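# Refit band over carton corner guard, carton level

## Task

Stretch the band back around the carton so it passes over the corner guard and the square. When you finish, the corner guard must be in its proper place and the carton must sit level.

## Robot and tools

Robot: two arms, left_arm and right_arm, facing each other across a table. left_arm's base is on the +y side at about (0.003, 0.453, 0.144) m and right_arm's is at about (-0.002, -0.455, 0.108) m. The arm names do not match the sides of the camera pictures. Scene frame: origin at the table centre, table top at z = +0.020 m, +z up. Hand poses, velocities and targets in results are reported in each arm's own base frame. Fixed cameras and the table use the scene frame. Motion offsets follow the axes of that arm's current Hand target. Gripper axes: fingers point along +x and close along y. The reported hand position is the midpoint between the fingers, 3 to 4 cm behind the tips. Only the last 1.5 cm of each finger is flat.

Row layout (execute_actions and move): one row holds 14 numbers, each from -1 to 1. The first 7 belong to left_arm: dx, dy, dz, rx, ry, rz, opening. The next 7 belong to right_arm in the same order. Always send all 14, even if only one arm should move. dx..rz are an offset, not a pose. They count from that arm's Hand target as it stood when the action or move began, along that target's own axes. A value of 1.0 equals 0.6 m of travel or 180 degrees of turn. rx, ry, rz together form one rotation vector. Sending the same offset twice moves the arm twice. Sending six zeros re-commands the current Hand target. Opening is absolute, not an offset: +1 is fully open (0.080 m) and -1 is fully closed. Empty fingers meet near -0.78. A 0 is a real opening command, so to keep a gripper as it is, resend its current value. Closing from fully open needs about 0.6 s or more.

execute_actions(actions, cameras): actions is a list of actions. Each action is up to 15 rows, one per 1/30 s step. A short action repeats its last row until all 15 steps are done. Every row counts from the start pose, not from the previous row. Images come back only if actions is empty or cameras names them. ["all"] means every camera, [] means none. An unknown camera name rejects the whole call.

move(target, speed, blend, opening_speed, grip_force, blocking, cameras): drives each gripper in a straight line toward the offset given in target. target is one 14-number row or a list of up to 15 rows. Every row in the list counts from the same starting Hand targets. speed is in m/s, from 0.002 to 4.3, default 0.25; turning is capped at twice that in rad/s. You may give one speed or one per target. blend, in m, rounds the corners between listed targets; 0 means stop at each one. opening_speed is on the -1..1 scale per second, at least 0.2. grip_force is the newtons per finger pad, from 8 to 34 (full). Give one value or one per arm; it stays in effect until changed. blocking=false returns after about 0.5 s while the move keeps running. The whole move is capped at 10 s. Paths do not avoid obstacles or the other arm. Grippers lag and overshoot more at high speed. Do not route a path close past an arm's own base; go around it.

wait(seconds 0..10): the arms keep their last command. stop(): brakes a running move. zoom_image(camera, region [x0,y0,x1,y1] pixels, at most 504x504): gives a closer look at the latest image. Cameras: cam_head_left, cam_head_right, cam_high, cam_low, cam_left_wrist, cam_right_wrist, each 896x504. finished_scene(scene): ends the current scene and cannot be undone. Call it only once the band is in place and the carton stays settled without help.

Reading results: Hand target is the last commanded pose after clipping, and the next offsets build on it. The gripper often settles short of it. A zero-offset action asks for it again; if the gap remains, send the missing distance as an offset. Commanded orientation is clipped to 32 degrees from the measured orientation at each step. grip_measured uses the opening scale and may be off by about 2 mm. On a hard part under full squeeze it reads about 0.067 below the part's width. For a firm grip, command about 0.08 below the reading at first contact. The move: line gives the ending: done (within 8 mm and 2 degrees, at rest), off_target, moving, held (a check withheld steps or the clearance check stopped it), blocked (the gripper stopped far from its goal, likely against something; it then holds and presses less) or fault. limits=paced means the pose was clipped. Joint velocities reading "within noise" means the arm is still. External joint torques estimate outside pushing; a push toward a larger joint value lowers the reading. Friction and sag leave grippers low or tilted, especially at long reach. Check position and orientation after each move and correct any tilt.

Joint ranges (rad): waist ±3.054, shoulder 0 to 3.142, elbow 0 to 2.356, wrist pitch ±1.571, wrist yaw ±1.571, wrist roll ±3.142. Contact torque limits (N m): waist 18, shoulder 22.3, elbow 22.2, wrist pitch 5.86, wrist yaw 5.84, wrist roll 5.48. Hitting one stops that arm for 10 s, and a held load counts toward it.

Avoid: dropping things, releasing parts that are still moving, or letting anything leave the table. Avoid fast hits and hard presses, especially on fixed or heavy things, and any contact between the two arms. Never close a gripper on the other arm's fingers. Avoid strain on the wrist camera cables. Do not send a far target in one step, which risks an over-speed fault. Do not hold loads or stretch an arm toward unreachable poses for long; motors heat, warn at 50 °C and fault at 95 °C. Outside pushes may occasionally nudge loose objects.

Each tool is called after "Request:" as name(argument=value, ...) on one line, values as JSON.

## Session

Request:
execute_actions(actions=[])

Scene clock: 0.00 s.
left_arm: end_effector_position=(+0.2450, -0.2521, +0.1755) grip_measured=+1.000 end_effector_quat_wxyz=(+0.549, +0.543, +0.261, -0.580) | right_arm: end_effector_position=(+0.3905, -0.0510, +0.3143) grip_measured=+1.000 end_effector_quat_wxyz=(+0.793, -0.240, +0.107, -0.550)
Joint positions: left_arm=[-0.744 1.554 1.347 -0.97 0.13 1.122 0.08] | right_arm=[0.257 1.733 1.063 1.317 1.413 -1.166 0.08]
Joint velocities: within noise
Joint torques (N m): no reading
External joint torques (N m): no reading
Motor temperatures (°C): left_arm=[31 31 30 34 33 32] | right_arm=[28 28 30 35 35 31]
Heat: left arm: hottest wrist pitch 34 °C (+0.0 °C/min); right arm: hottest wrist pitch 35 °C (+0.0 °C/min).
Hand target: left_arm +0.2454, -0.2526, +0.1781; +0.551, +0.543, +0.257, -0.579 | right_arm +0.3897, -0.0512, +0.3176; +0.794, -0.236, +0.103, -0.551
Tool commands: left_gripper/opening=+1.0 right_gripper/opening=+1.0
camera_calibration:
cam_left_wrist: T_world_to_cam=[[-0.910067, 0.300429, -0.285517, 0.353842], [0.289746, 0.953753, 0.0800178, 0.184367], [0.296352, -0.00990575, -0.955027, 0.170107], [0, 0, 0, 1]] pos_world=[0.218189, -0.280459, 0.248732]
cam_right_wrist: T_world_to_cam=[[-0.841164, -0.234243, 0.487415, 0.164554], [-0.518653, 0.0942662, -0.849772, 0.499266], [0.153106, -0.967597, -0.200784, 0.0354575], [0, 0, 0, 1]] pos_world=[0.391934, 0.0257902, 0.351176]

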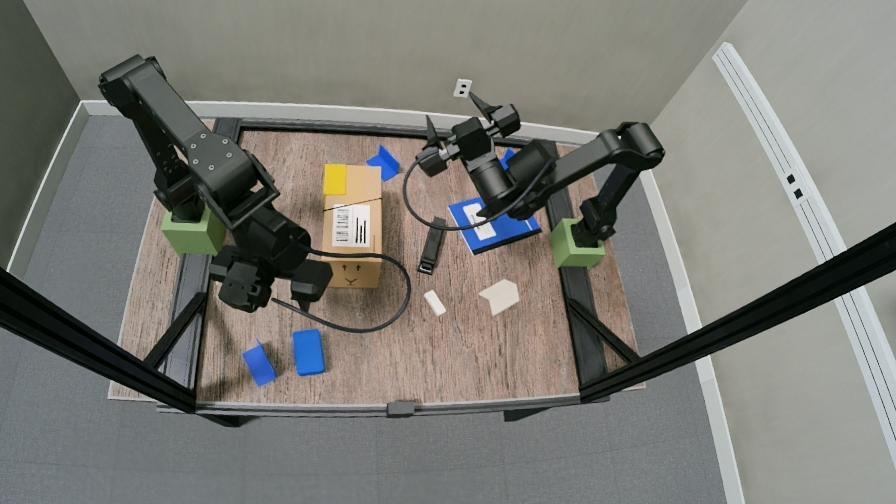

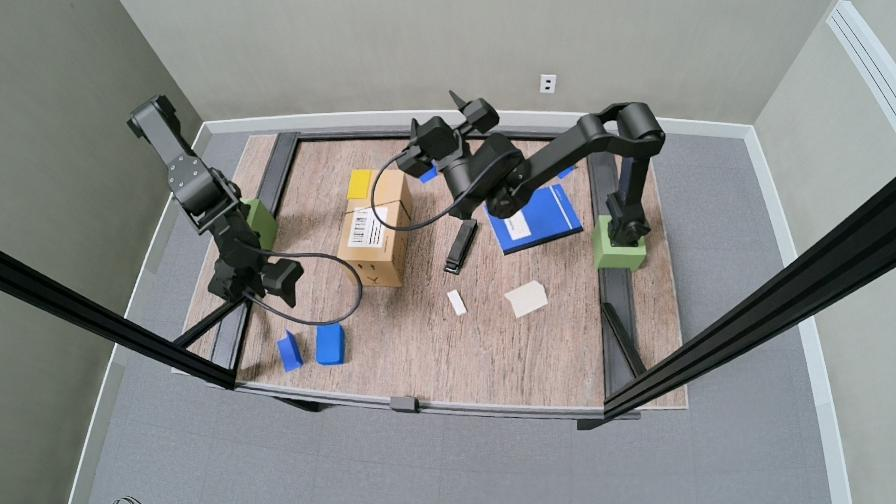

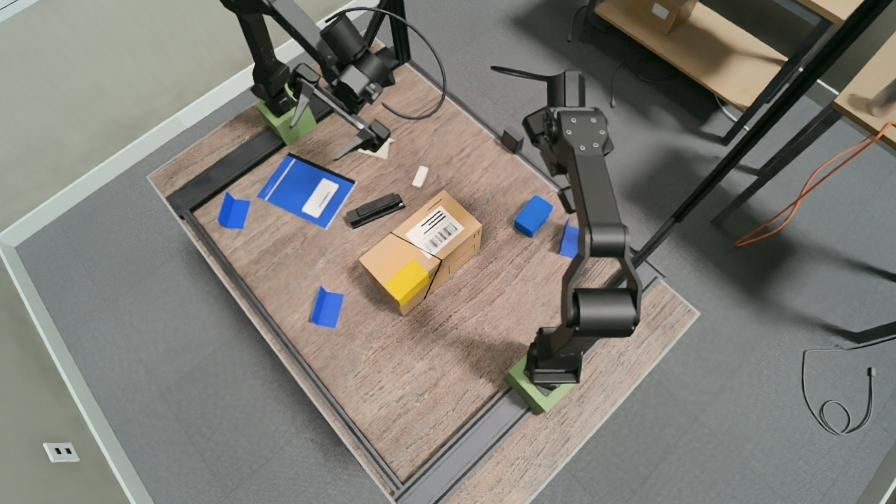

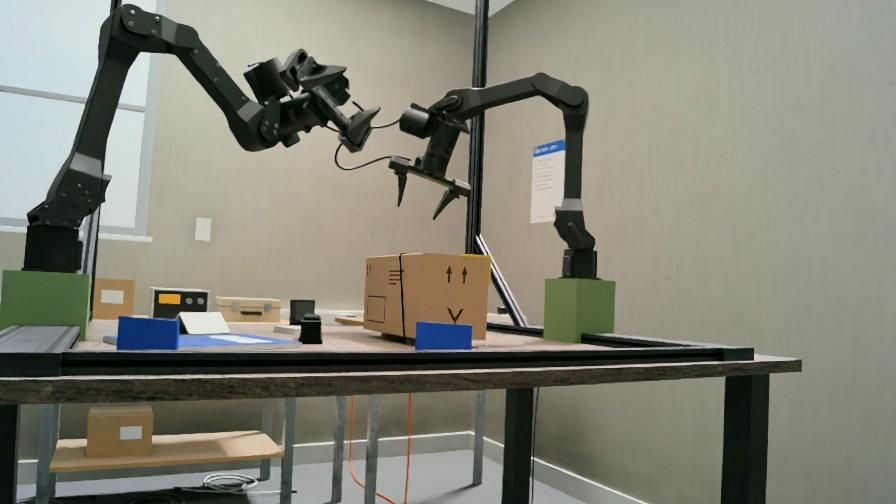

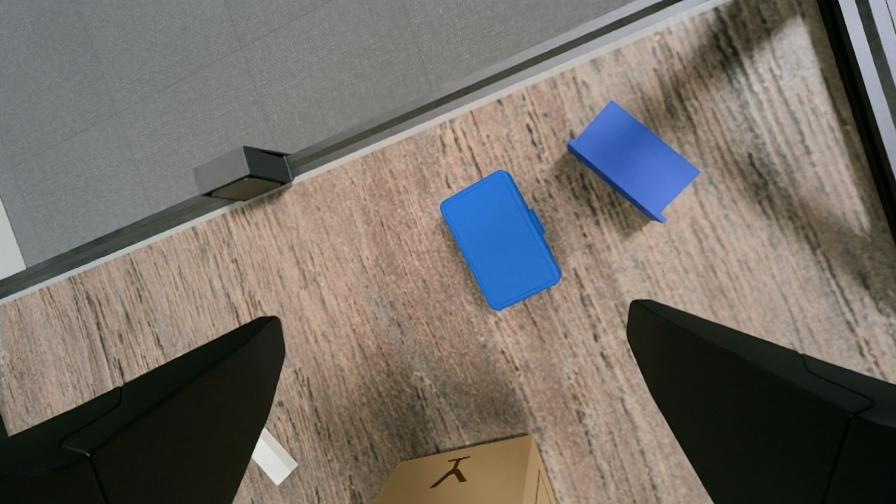

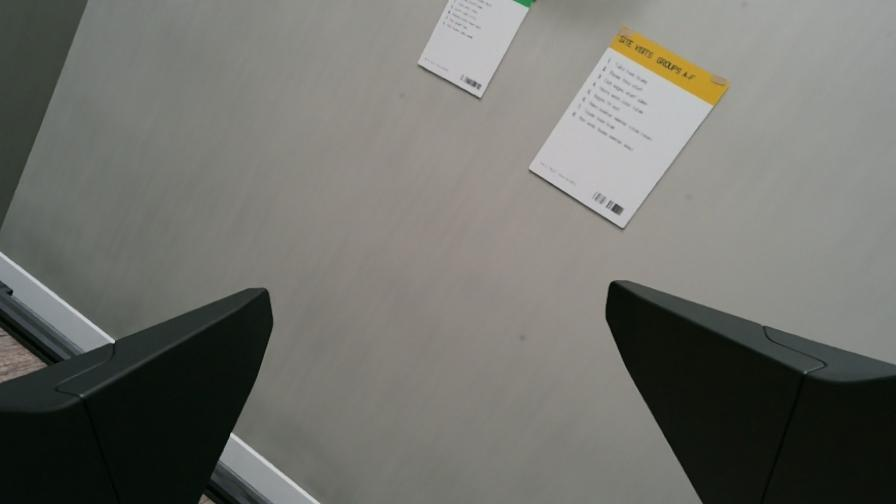

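Request:
zoom_image(camera="cam_head_left", region=[260, 130, 420, 320])

Request:
zoom_image(camera="cam_high", region=[340, 180, 500, 330])

Request:
zoom_image(camera="cam_low", region=[340, 240, 520, 360])

Request:
zoom_image(camera="cam_head_right", region=[290, 150, 450, 320])

Scaled by 2.653.

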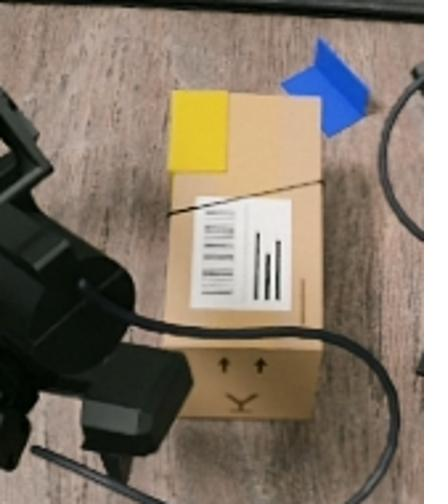

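Scaled by 3.150.

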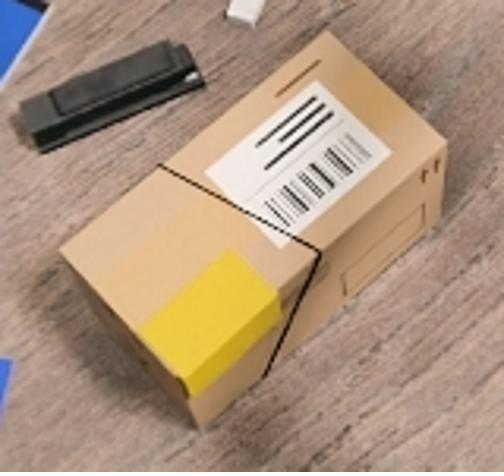

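Scaled by 2.800.

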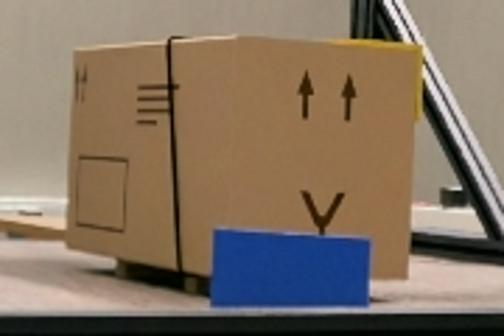

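Scaled by 2.965.

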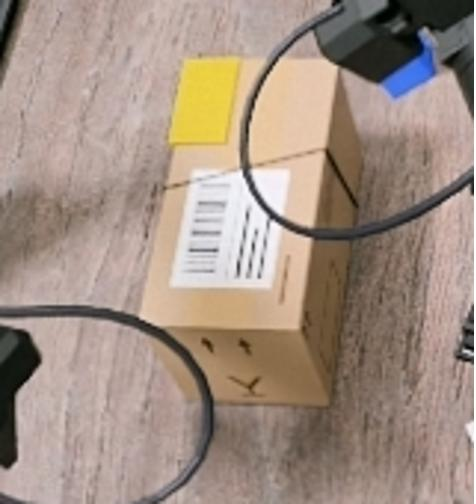

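Request:
move(target=[[-0.187, -0.1908, -0.395, -0.5379, -0.0079, 0.2266, 1.0, -0.1088, -0.088, -0.2827, 0.0933, 0.0249, 0.3985, 1.0]], speed=0.22, cameras=["all"])

Scene clock: 59.07 s.
left_arm: end_effector_position=(+0.2013, +0.0298, +0.1824) grip_measured=+1.000 end_effector_quat_wxyz=(+0.914, +0.002, +0.406, -0.001) | right_arm: end_effector_position=(+0.2511, -0.0505, +0.1909) grip_measured=+1.000 end_effector_quat_wxyz=(+0.985, +0.000, +0.175, +0.000)
Joint positions: left_arm=[0.288 0.702 0.748 -0.903 0.192 0.221 0.08] | right_arm=[-0.43 0.625 0.425 -0.183 -0.402 -0.156 0.08]
Joint torques (N m): left_arm=[0.22 -1.27 3.84 1.01 0.12 -0.01] | right_arm=[-0.17 -1.88 6.09 1.15 -0.26 -0.05]
External joint torques (N m): left_arm=[0.21 -0.65 -2.37 -0.29 0.04 -0.01] | right_arm=[-0.18 -1.18 -0.35 -0.35 -0.17 -0.05]
Motor temperatures (°C): left_arm=[31 36 34 35 33 32] | right_arm=[28 35 32 38 35 31]
Heat: left arm: hottest shoulder 36 °C (+5.1 °C/min); right arm: hottest wrist pitch 38 °C (+3.0 °C/min).
Hand target: left_arm +0.2001, +0.0298, +0.1801; +0.914, +0.000, +0.406, +0.000 | right_arm +0.2500, -0.0501, +0.1901; +0.985, +0.000, +0.174, +0.000
Off the commanded pose: left_arm 0.003 m, 0 deg | right_arm 0.001 m, 0 deg.
move: done
camera_calibration:
cam_left_wrist: T_world_to_cam=[[-0.0428075, -0.999001, -0.0128165, 0.0458708], [-0.930404, 0.0445356, -0.36382, 0.28125], [0.364027, -0.00364963, -0.931381, 0.174215], [0, 0, 0, 1]] pos_world=[0.200221, 0.0339351, 0.265172]
cam_right_wrist: T_world_to_cam=[[-0.0503372, -0.998674, 0.0107651, -0.0386298], [-0.659328, 0.0251327, -0.751435, 0.335174], [0.750169, -0.0449229, -0.659719, 0.0168174], [0, 0, 0, 1]] pos_world=[0.206429, -0.0462469, 0.263372]

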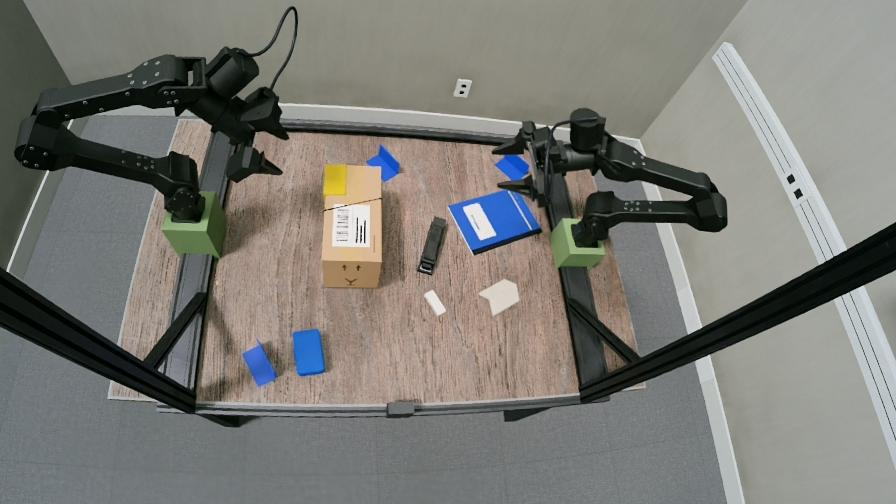

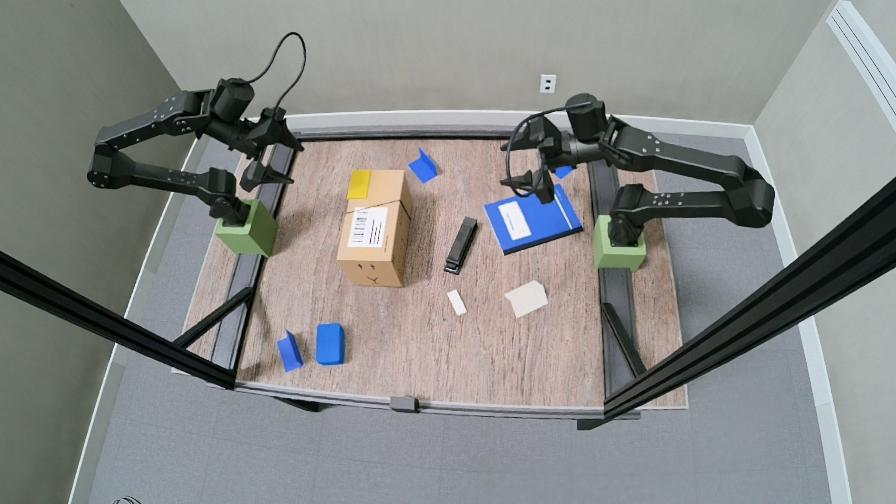

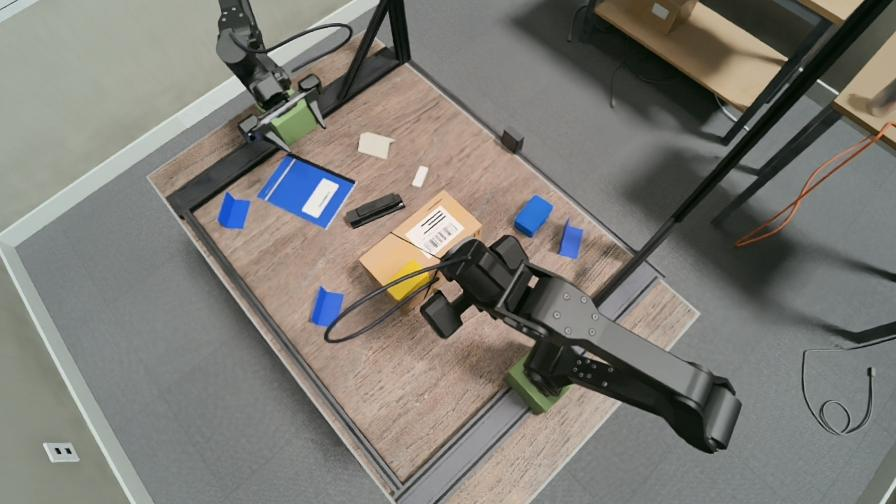

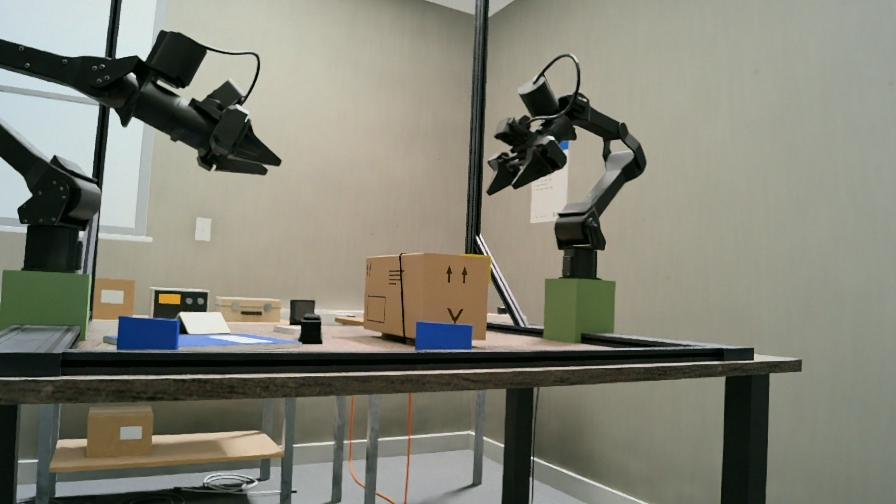

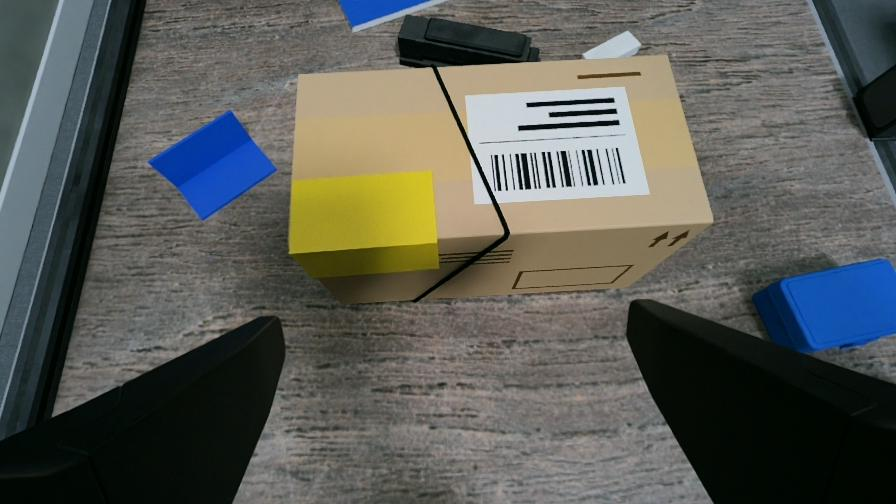

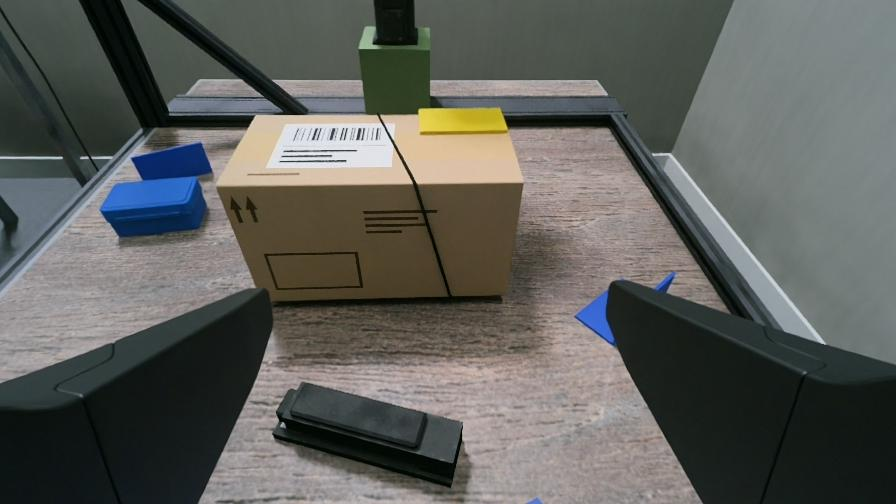

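Request:
zoom_image(camera="cam_left_wrist", region=[260, 50, 580, 310])

Request:
zoom_image(camera="cam_left_wrist", region=[420, 50, 740, 310])

Request:
zoom_image(camera="cam_right_wrist", region=[200, 80, 560, 310])

Scaled by 1.575.

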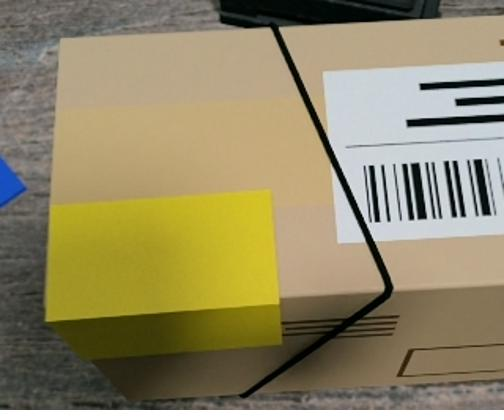

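Scaled by 1.575.

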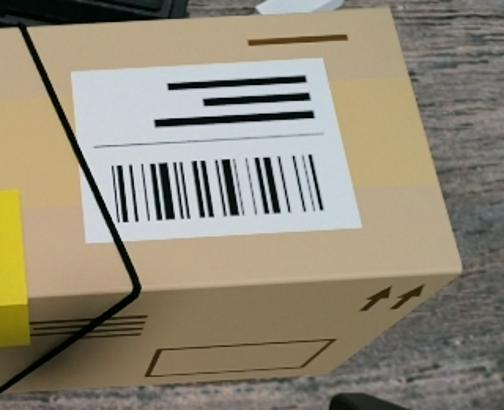

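Scaled by 1.400.

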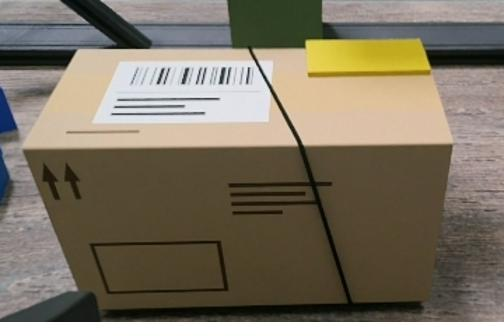

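Request:
move(target=[[0.2422, -0.0505, 0.0497, -0.0897, 0.2316, 0.0344, -0.3, 0, 0, 0, 0, 0, 0, 1.0], [0.286, -0.0513, 0.0035, -0.0897, 0.2316, 0.0344, -0.3, 0, 0, 0, 0, 0, 0, 1.0]], speed=[0.2, 0.06], cameras=["cam_left_wrist", "cam_right_wrist"])

Request:
zoom_image(camera="cam_left_wrist", region=[320, 200, 600, 450])

Scene clock: 135.37 s.
left_arm: end_effector_position=(+0.3198, +0.0003, +0.0613) grip_measured=-0.297 end_effector_quat_wxyz=(+0.707, -0.105, +0.692, +0.104) | right_arm: end_effector_position=(+0.2511, -0.0506, +0.1909) grip_measured=+1.000 end_effector_quat_wxyz=(+0.985, +0.000, +0.175, -0.001)
Joint positions: left_arm=[0 1.787 1.217 -0.98 -0.001 -0.296 0.022] | right_arm=[-0.431 0.625 0.425 -0.183 -0.402 -0.156 0.08]
Joint torques (N m): left_arm=[-0.22 -5.4 2.33 0.54 -0.01 -0.04] | right_arm=[-0.19 -1.88 6.12 1.13 -0.26 -0.05]
External joint torques (N m): left_arm=[-0.2 1.4 -2.9 0.18 0.01 -0.04] | right_arm=[-0.21 -1.09 -0.51 -0.43 -0.17 -0.05]
Motor temperatures (°C): left_arm=[31 32 33 36 33 32] | right_arm=[28 30 33 43 35 31]
Heat: left arm: hottest wrist pitch 36 °C (+0.0 °C/min); right arm: hottest wrist pitch 43 °C (+3.0 °C/min).
Hand target: left_arm +0.3165, -0.0009, +0.0541; +0.700, -0.104, +0.699, +0.104 | right_arm +0.2500, -0.0502, +0.1901; +0.985, +0.000, +0.174, +0.000
Off the commanded pose: left_arm 0.008 m, 1 deg | right_arm 0.001 m, 0 deg.
move: done
camera_calibration:
cam_left_wrist: T_world_to_cam=[[0.25722, -0.966062, 0.0236937, -0.0783612], [-0.912383, -0.234703, 0.335368, 0.300242], [-0.318425, -0.107881, -0.941789, 0.237069], [0, 0, 0, 1]] pos_world=[0.36958, 0.0203409, 0.124434]
cam_right_wrist: T_world_to_cam=[[-0.0506968, -0.998656, 0.0108093, -0.038665], [-0.659311, 0.0253364, -0.751443, 0.335184], [0.750159, -0.0452224, -0.659709, 0.0167983], [0, 0, 0, 1]] pos_world=[0.206429, -0.0463457, 0.263372]
Images, in order (width x height): cam_left_wrist 896x504, cam_right_wrist 896x504.

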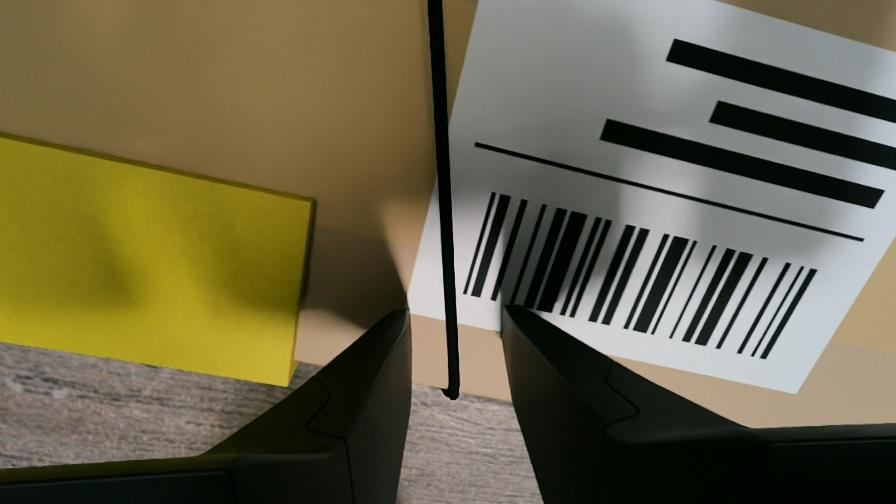

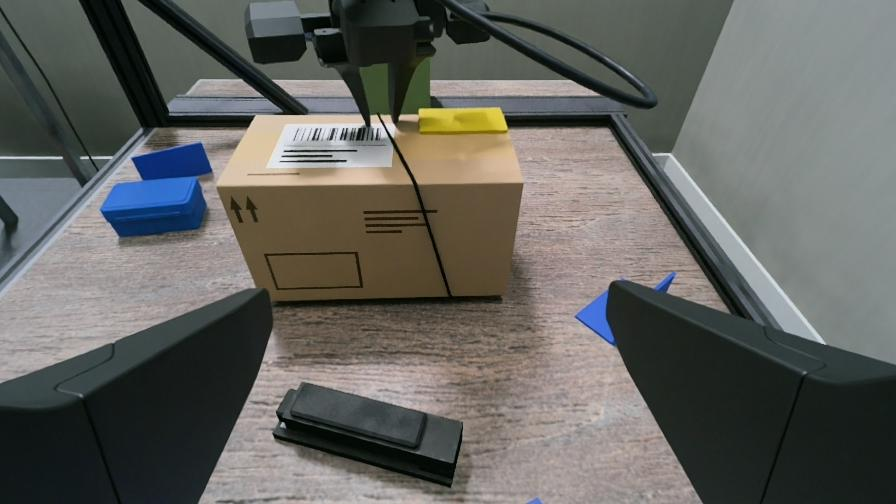

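Scaled by 1.800.

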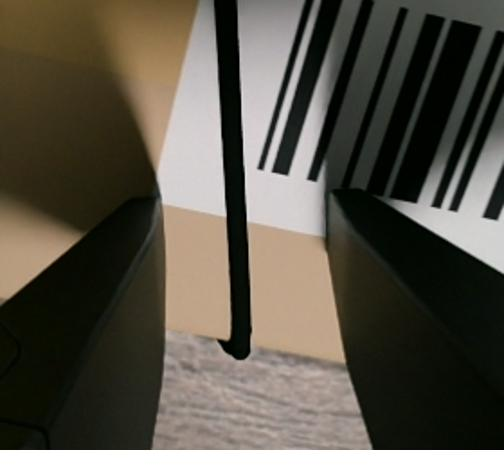

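Request:
move(target=[[0.0075, 0, -0.005, 0, 0, 0, -0.3, 0, 0, 0, 0, 0, 0, 1.0], [0.0075, 0, -0.005, 0, 0, 0, -1.0, 0, 0, 0, 0, 0, 0, 1.0]], speed=0.05, opening_speed=0.8, cameras=["cam_left_wrist"])

Request:
zoom_image(camera="cam_left_wrist", region=[320, 200, 600, 450])

Scene clock: 148.10 s.
left_arm: end_effector_position=(+0.3194, -0.0006, +0.0600) grip_measured=-0.764 end_effector_quat_wxyz=(+0.711, -0.104, +0.688, +0.104) | right_arm: end_effector_position=(+0.2511, -0.0506, +0.1909) grip_measured=+1.000 end_effector_quat_wxyz=(+0.985, +0.000, +0.175, -0.001)
Joint positions: left_arm=[-0.004 1.779 1.2 -0.96 -0.005 -0.299 0.001] | right_arm=[-0.431 0.625 0.425 -0.183 -0.402 -0.156 0.08]
Joint torques (N m): left_arm=[-0.13 -4.94 1.48 0.6 0.11 -0.03] | right_arm=[-0.22 -1.86 6.13 1.15 -0.26 -0.05]
External joint torques (N m): left_arm=[-0.11 1.79 -3.73 0.23 0.13 -0.03] | right_arm=[-0.22 -1.12 -0.41 -0.39 -0.18 -0.05]
Heat: left arm: hottest wrist pitch 36 °C (+0.0 °C/min); right arm: hottest wrist pitch 43 °C (+2.0 °C/min).
Hand target: left_arm +0.3137, -0.0018, +0.0496; +0.700, -0.104, +0.699, +0.104 | right_arm +0.2500, -0.0502, +0.1901; +0.985, +0.000, +0.174, +0.000
Off the commanded pose: left_arm 0.012 m, 2 deg | right_arm 0.001 m, 0 deg.
move: off_target (left_arm); target 2's new opening was sent with left_arm's hand 0.012 m and 2 deg from that target
camera_calibration:
cam_left_wrist: T_world_to_cam=[[0.255544, -0.966519, 0.0231936, -0.0785611], [-0.916636, -0.234589, 0.323645, 0.30226], [-0.307369, -0.103966, -0.945894, 0.232316], [0, 0, 0, 1]] pos_world=[0.368544, 0.0191287, 0.123743]
Images, in order (width x height): cam_left_wrist 896x504.

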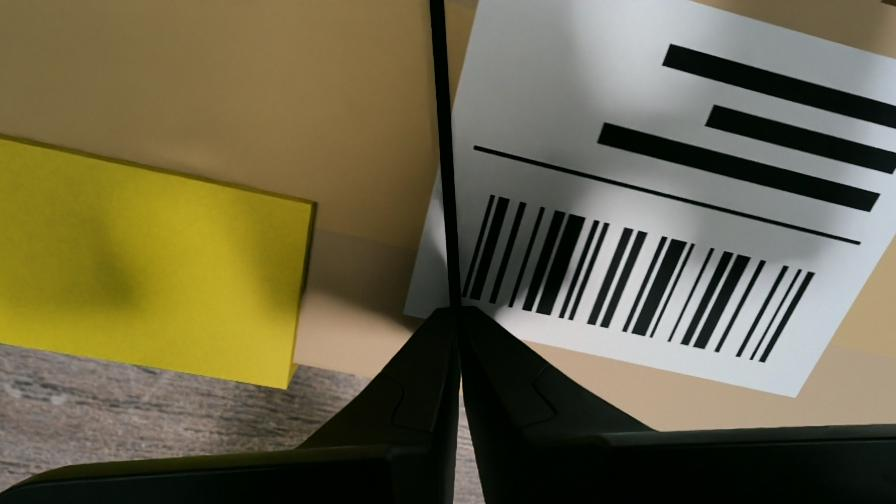

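Scaled by 1.800.

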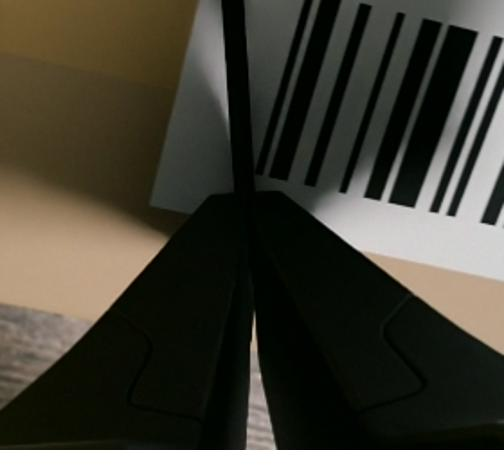

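Request:
move(target=[[-0.0473, 0, 0.0048, 0, 0, 0, -1.0, 0, 0, 0, 0, 0, 0, 1.0], [-0.0682, 0.021, -0.0645, 0, 0, 0, -1.0, 0, 0, 0, 0, 0, 0, 1.0], [-0.0682, 0.201, -0.009, 0.0911, 0, 0, -1.0, 0, 0, 0, 0, 0, 0, 1.0], [-0.0682, 0.146, -0.0257, 0.0911, 0, 0, -1.0, 0, 0, 0, 0, 0, 0, 1.0]], speed=0.08, blend=[0.005, 0.003, 0.002, 0], cameras=["cam_left_wrist", "cam_right_wrist", "cam_low"])

Request:
zoom_image(camera="cam_right_wrist", region=[200, 60, 560, 310])

Request:
zoom_image(camera="cam_low", region=[340, 220, 520, 360])

Scene clock: 175.23 s.
left_arm: end_effector_position=(+0.2802, +0.0764, +0.0871) grip_measured=-0.764 end_effector_quat_wxyz=(+0.709, -0.005, +0.705, -0.003) | right_arm: end_effector_position=(+0.2511, -0.0506, +0.1909) grip_measured=+1.000 end_effector_quat_wxyz=(+0.985, +0.000, +0.175, -0.001)
Joint positions: left_arm=[0.273 1.666 1.181 -1.084 0.012 0.269 0.001] | right_arm=[-0.431 0.625 0.425 -0.183 -0.402 -0.156 0.08]
Joint torques (N m): left_arm=[0.3 -8.48 2.55 -0.77 -0.37 -0.01] | right_arm=[-0.24 -1.87 6.08 1.14 -0.25 -0.04]
External joint torques (N m): left_arm=[0.32 -2.43 -2.79 -1.1 -0.39 -0.02] | right_arm=[-0.22 -1.12 -0.55 -0.42 -0.17 -0.05]
Heat: left arm: hottest wrist pitch 36 °C (+0.0 °C/min); right arm: hottest wrist pitch 44 °C (+1.0 °C/min).
Hand target: left_arm +0.2734, +0.0775, +0.0905; +0.707, -0.003, +0.707, +0.003 | right_arm +0.2500, -0.0502, +0.1901; +0.985, +0.000, +0.174, +0.000
Off the commanded pose: left_arm 0.008 m, 1 deg | right_arm 0.001 m, 0 deg.
move: done
camera_calibration:
cam_left_wrist: T_world_to_cam=[[-0.0325051, -0.999006, 0.03051, 0.0879077], [-0.936437, 0.0411101, 0.348418, 0.257791], [-0.349326, -0.0172453, -0.936843, 0.258334], [0, 0, 0, 1]] pos_world=[0.334505, 0.0816776, 0.149517]
cam_right_wrist: T_world_to_cam=[[-0.0506968, -0.998656, 0.0108093, -0.038665], [-0.659311, 0.0253364, -0.751443, 0.335184], [0.750159, -0.0452224, -0.659709, 0.0167983], [0, 0, 0, 1]] pos_world=[0.206429, -0.0463457, 0.263372]
Images, in order (width x height): cam_low 896x504, cam_left_wrist 896x504, cam_right_wrist 896x504.

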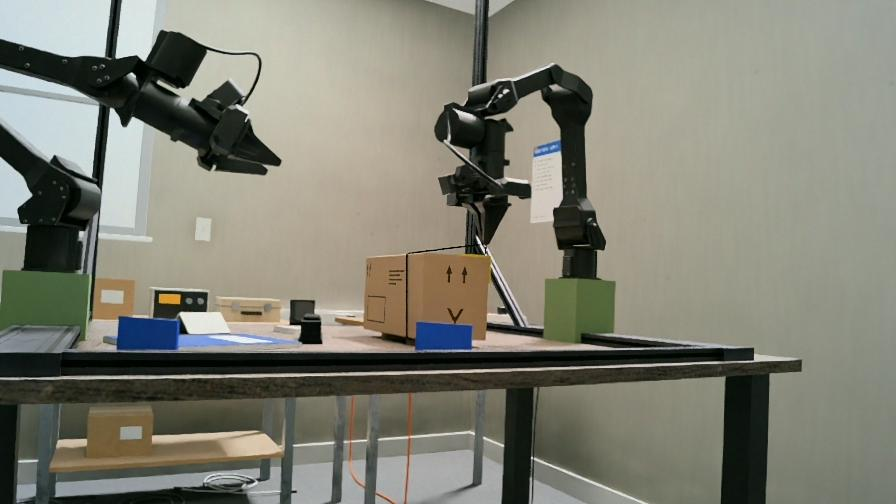

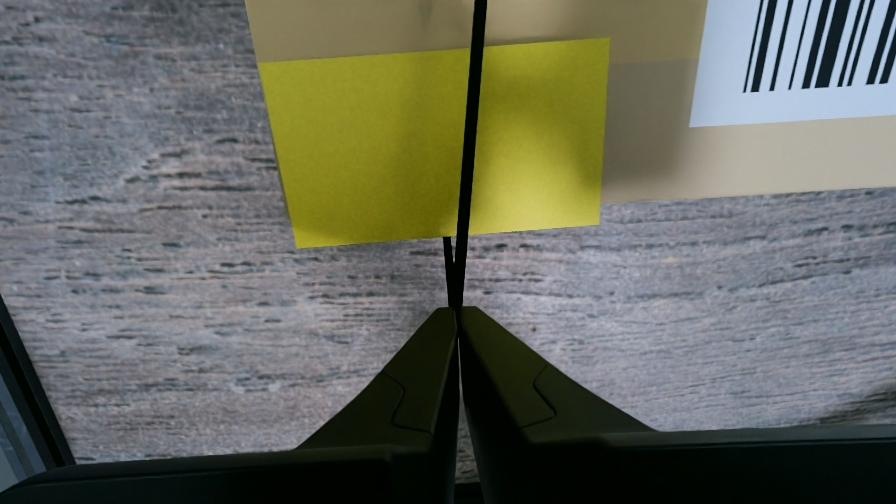

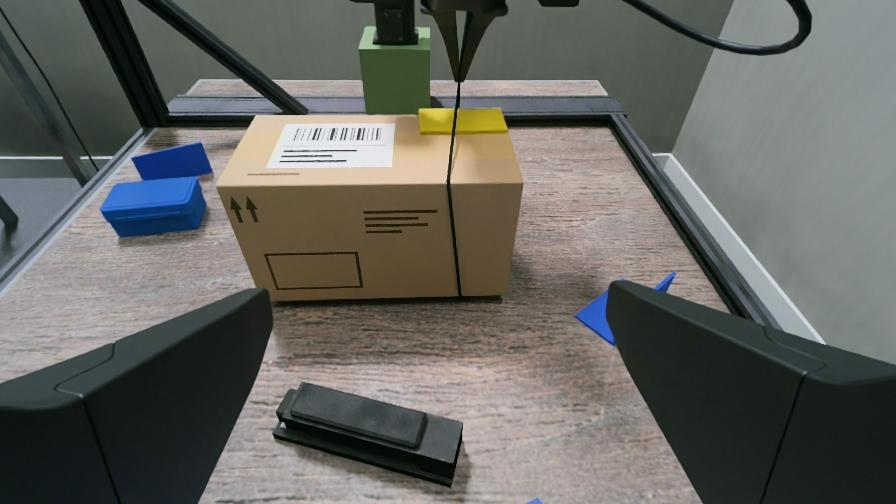

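Scaled by 1.400.

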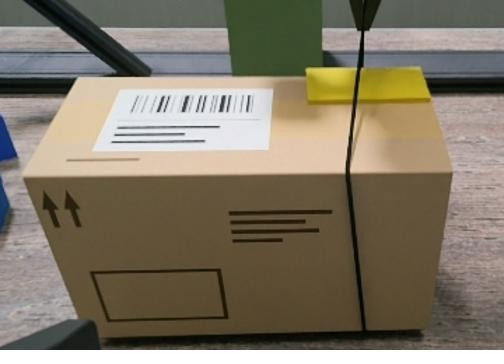

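Scaled by 2.800.

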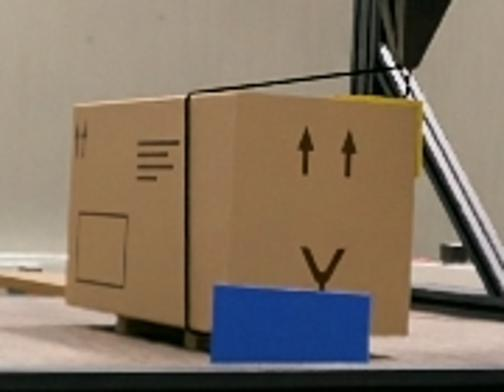

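Request:
move(target=[[0.0467, 0.001, 0.0685, 0, 0, 0, -1.0, 0, 0, 0, 0, 0, 0, 1.0], [0.0467, 0.001, 0.0685, 0, 0, 0, -0.35, 0, 0, 0, 0, 0, 0, 1.0]], speed=0.06, opening_speed=0.4, cameras=["cam_left_wrist", "cam_right_wrist"])

Request:
zoom_image(camera="cam_right_wrist", region=[200, 60, 560, 310])

Scene clock: 203.10 s.
left_arm: end_effector_position=(+0.3119, +0.0776, +0.0653) grip_measured=-0.354 end_effector_quat_wxyz=(+0.709, -0.004, +0.705, +0.002) | right_arm: end_effector_position=(+0.2511, -0.0506, +0.1909) grip_measured=+1.000 end_effector_quat_wxyz=(+0.985, +0.000, +0.175, -0.001)
Joint positions: left_arm=[0.246 1.8 1.25 -1.015 0.005 0.237 0.019] | right_arm=[-0.431 0.625 0.425 -0.183 -0.402 -0.156 0.08]
Joint torques (N m): left_arm=[-0.08 -5.11 4.96 0.34 -0.16 -0.02] | right_arm=[-0.21 -1.85 6.11 1.14 -0.26 -0.04]
External joint torques (N m): left_arm=[-0.08 1.78 -0.3 -0.01 -0.17 -0.02] | right_arm=[-0.21 -1.11 -0.44 -0.4 -0.17 -0.05]
Motor temperatures (°C): left_arm=[31 40 32 35 33 32] | right_arm=[28 29 34 44 34 31]
Heat: left arm: hottest shoulder 40 °C (+7.1 °C/min); right arm: hottest wrist pitch 44 °C (+1.0 °C/min).
Hand target: left_arm +0.3145, +0.0786, +0.0625; +0.707, -0.003, +0.707, +0.003 | right_arm +0.2500, -0.0502, +0.1901; +0.985, +0.000, +0.174, +0.000
Off the commanded pose: left_arm 0.004 m, 0 deg | right_arm 0.001 m, 0 deg.
move: done
camera_calibration:
cam_left_wrist: T_world_to_cam=[[-0.0271418, -0.999376, 0.0226061, 0.0895554], [-0.936769, 0.0333214, 0.348357, 0.295765], [-0.348893, -0.0117217, -0.937089, 0.248515], [0, 0, 0, 1]] pos_world=[0.366199, 0.0825573, 0.127824]
cam_right_wrist: T_world_to_cam=[[-0.0506968, -0.998656, 0.0108093, -0.038665], [-0.659311, 0.0253364, -0.751443, 0.335184], [0.750159, -0.0452224, -0.659709, 0.0167983], [0, 0, 0, 1]] pos_world=[0.206429, -0.0463457, 0.263372]
Images, in order (width x height): cam_left_wrist 896x504, cam_right_wrist 896x504.

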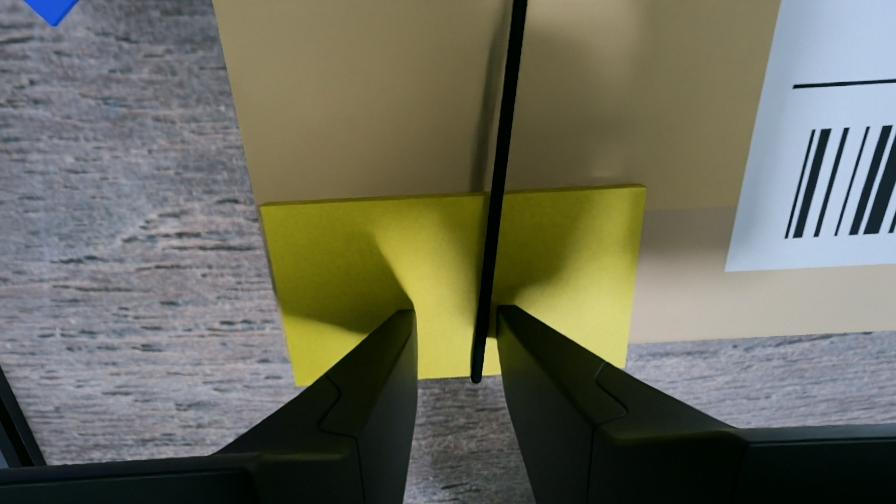

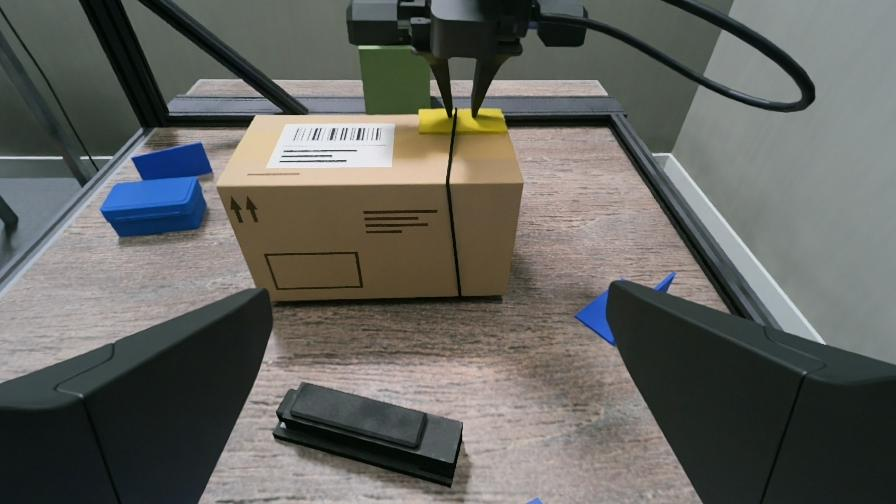

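Scaled by 1.400.

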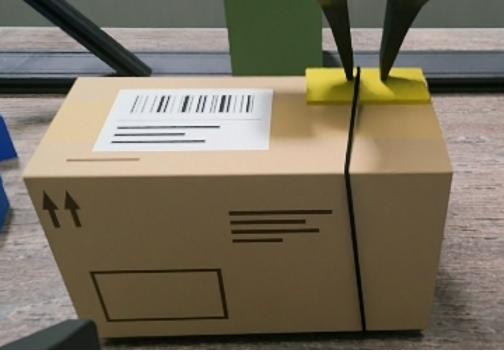

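Request:
move(target=[[-0.075, 0, 0, 0, 0, 0, -0.35, 0, 0, 0, 0, 0, 0, 1.0], [-0.0625, -0.0253, 0.1765, 0.0222, 0, 0, -0.35, 0, 0, 0, 0, 0, 0, 1.0], [0.015, -0.0253, 0.1665, 0.0222, 0, 0, -0.35, 0, 0, 0, 0, 0, 0, 1.0]], speed=[0.12, 0.15, 0.06], blend=[0.01, 0, 0], cameras=["cam_left_wrist", "cam_right_wrist"])

Request:
zoom_image(camera="cam_right_wrist", region=[200, 60, 560, 310])

Scene clock: 246.53 s.
left_arm: end_effector_position=(+0.4177, +0.0636, +0.0630) grip_measured=-0.353 end_effector_quat_wxyz=(+0.714, +0.022, +0.699, -0.022) | right_arm: end_effector_position=(+0.2511, -0.0506, +0.1909) grip_measured=+1.000 end_effector_quat_wxyz=(+0.985, +0.000, +0.175, -0.001)
Joint positions: left_arm=[0.152 2.171 1.77 -1.15 0.003 0.214 0.019] | right_arm=[-0.431 0.625 0.425 -0.183 -0.402 -0.156 0.08]
Joint torques (N m): left_arm=[0.1 -8.18 2.06 0.81 -0.09 0.04] | right_arm=[-0.26 -1.88 6.09 1.14 -0.25 -0.03]
External joint torques (N m): left_arm=[0.08 1.33 -3.36 0.44 -0.09 0.04] | right_arm=[-0.28 -1.14 -0.45 -0.4 -0.16 -0.03]
Heat: left arm: hottest shoulder 38 °C (+0.0 °C/min); right arm: hottest wrist pitch 44 °C (+0.0 °C/min).
Hand target: left_arm +0.4146, +0.0641, +0.0537; +0.707, +0.022, +0.706, -0.022 | right_arm +0.2500, -0.0502, +0.1901; +0.985, +0.000, +0.174, +0.000
Off the commanded pose: left_arm 0.010 m, 1 deg | right_arm 0.001 m, 0 deg.
move: off_target (left_arm)
camera_calibration:
cam_left_wrist: T_world_to_cam=[[-0.0978068, -0.995057, 0.017161, 0.108198], [-0.937121, 0.0978894, 0.334996, 0.393063], [-0.33502, 0.016683, -0.942063, 0.275747], [0, 0, 0, 1]] pos_world=[0.471311, 0.0645862, 0.12624]
cam_right_wrist: T_world_to_cam=[[-0.0506968, -0.998656, 0.0108093, -0.038665], [-0.659311, 0.0253364, -0.751443, 0.335184], [0.750159, -0.0452224, -0.659709, 0.0167983], [0, 0, 0, 1]] pos_world=[0.206429, -0.0463457, 0.263372]
Images, in order (width x height): cam_left_wrist 896x504, cam_right_wrist 896x504.

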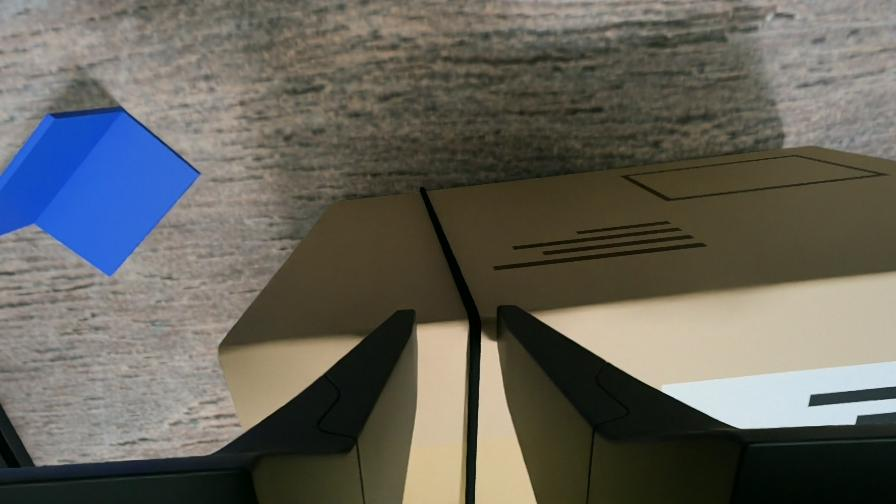

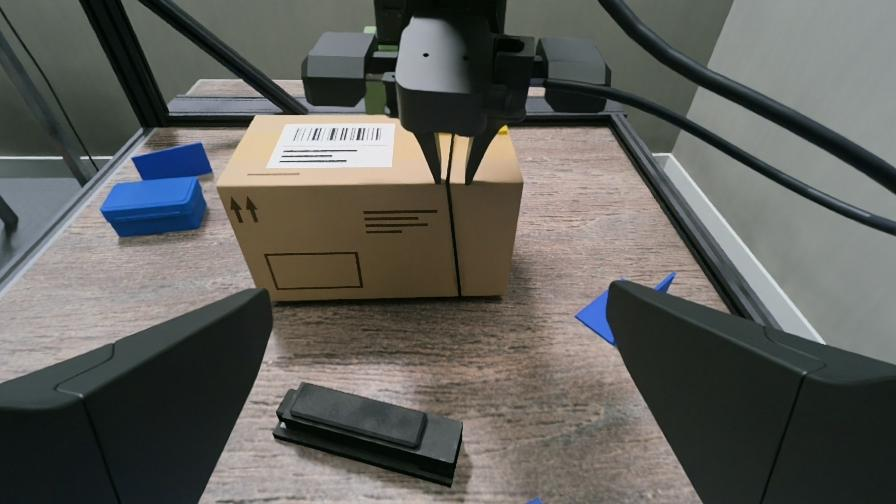

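Scaled by 1.400.

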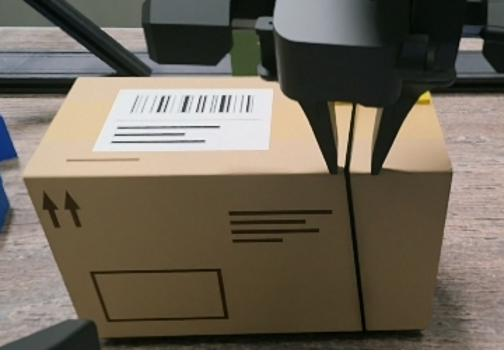

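Request:
move(target=[[-0.0267, 0, 0, 0, 0, 0, -0.35, 0, 0, 0, 0, 0, 0, 1.0], [-0.0267, -0.0097, -0.0205, 0, 0, 0, -0.35, 0, 0, 0, 0, 0, 0, 1.0], [0.0033, -0.0097, -0.0205, 0, 0, 0, -0.35, 0, 0, 0, 0, 0, 0, 1.0]], speed=0.06, blend=[0, 0, 0], cameras=["cam_left_wrist"])

Scene clock: 260.40 s.
left_arm: end_effector_position=(+0.4030, +0.0602, +0.0623) grip_measured=-0.353 end_effector_quat_wxyz=(+0.713, +0.021, +0.701, -0.021) | right_arm: end_effector_position=(+0.2511, -0.0506, +0.1909) grip_measured=+1.000 end_effector_quat_wxyz=(+0.985, +0.000, +0.175, -0.001)
Joint positions: left_arm=[0.149 2.114 1.679 -1.119 0.002 0.209 0.019] | right_arm=[-0.431 0.625 0.425 -0.183 -0.402 -0.156 0.08]
Joint torques (N m): left_arm=[-0.27 -7.33 2.34 1.3 -0.09 -0.02] | right_arm=[-0.21 -1.84 6.12 1.15 -0.25 -0.04]
External joint torques (N m): left_arm=[-0.29 1.92 -3.12 0.93 -0.09 -0.02] | right_arm=[-0.19 -1.09 -0.44 -0.39 -0.16 -0.05]
Heat: left arm: hottest shoulder 41 °C (+1.0 °C/min); right arm: hottest wrist pitch 44 °C (+0.0 °C/min).
Hand target: left_arm +0.4019, +0.0590, +0.0515; +0.707, +0.022, +0.707, -0.022 | right_arm +0.2500, -0.0502, +0.1901; +0.985, +0.000, +0.174, +0.000
Off the commanded pose: left_arm 0.011 m, 1 deg | right_arm 0.001 m, 0 deg.
move: off_target (left_arm)
camera_calibration:
cam_left_wrist: T_world_to_cam=[[-0.0957921, -0.99524, 0.0179269, 0.10242], [-0.935883, 0.096184, 0.338928, 0.379261], [-0.339039, 0.0156891, -0.940642, 0.271851], [0, 0, 0, 1]] pos_world=[0.456923, 0.0611889, 0.125336]
Images, in order (width x height): cam_left_wrist 896x504.

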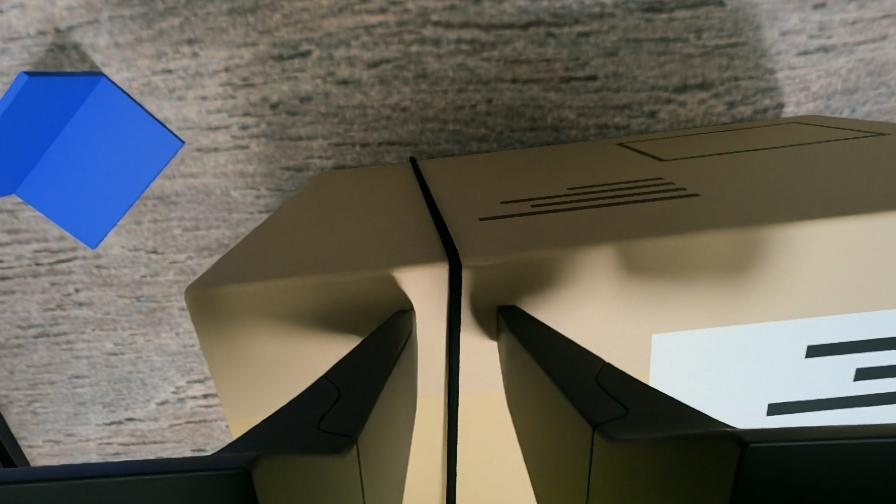

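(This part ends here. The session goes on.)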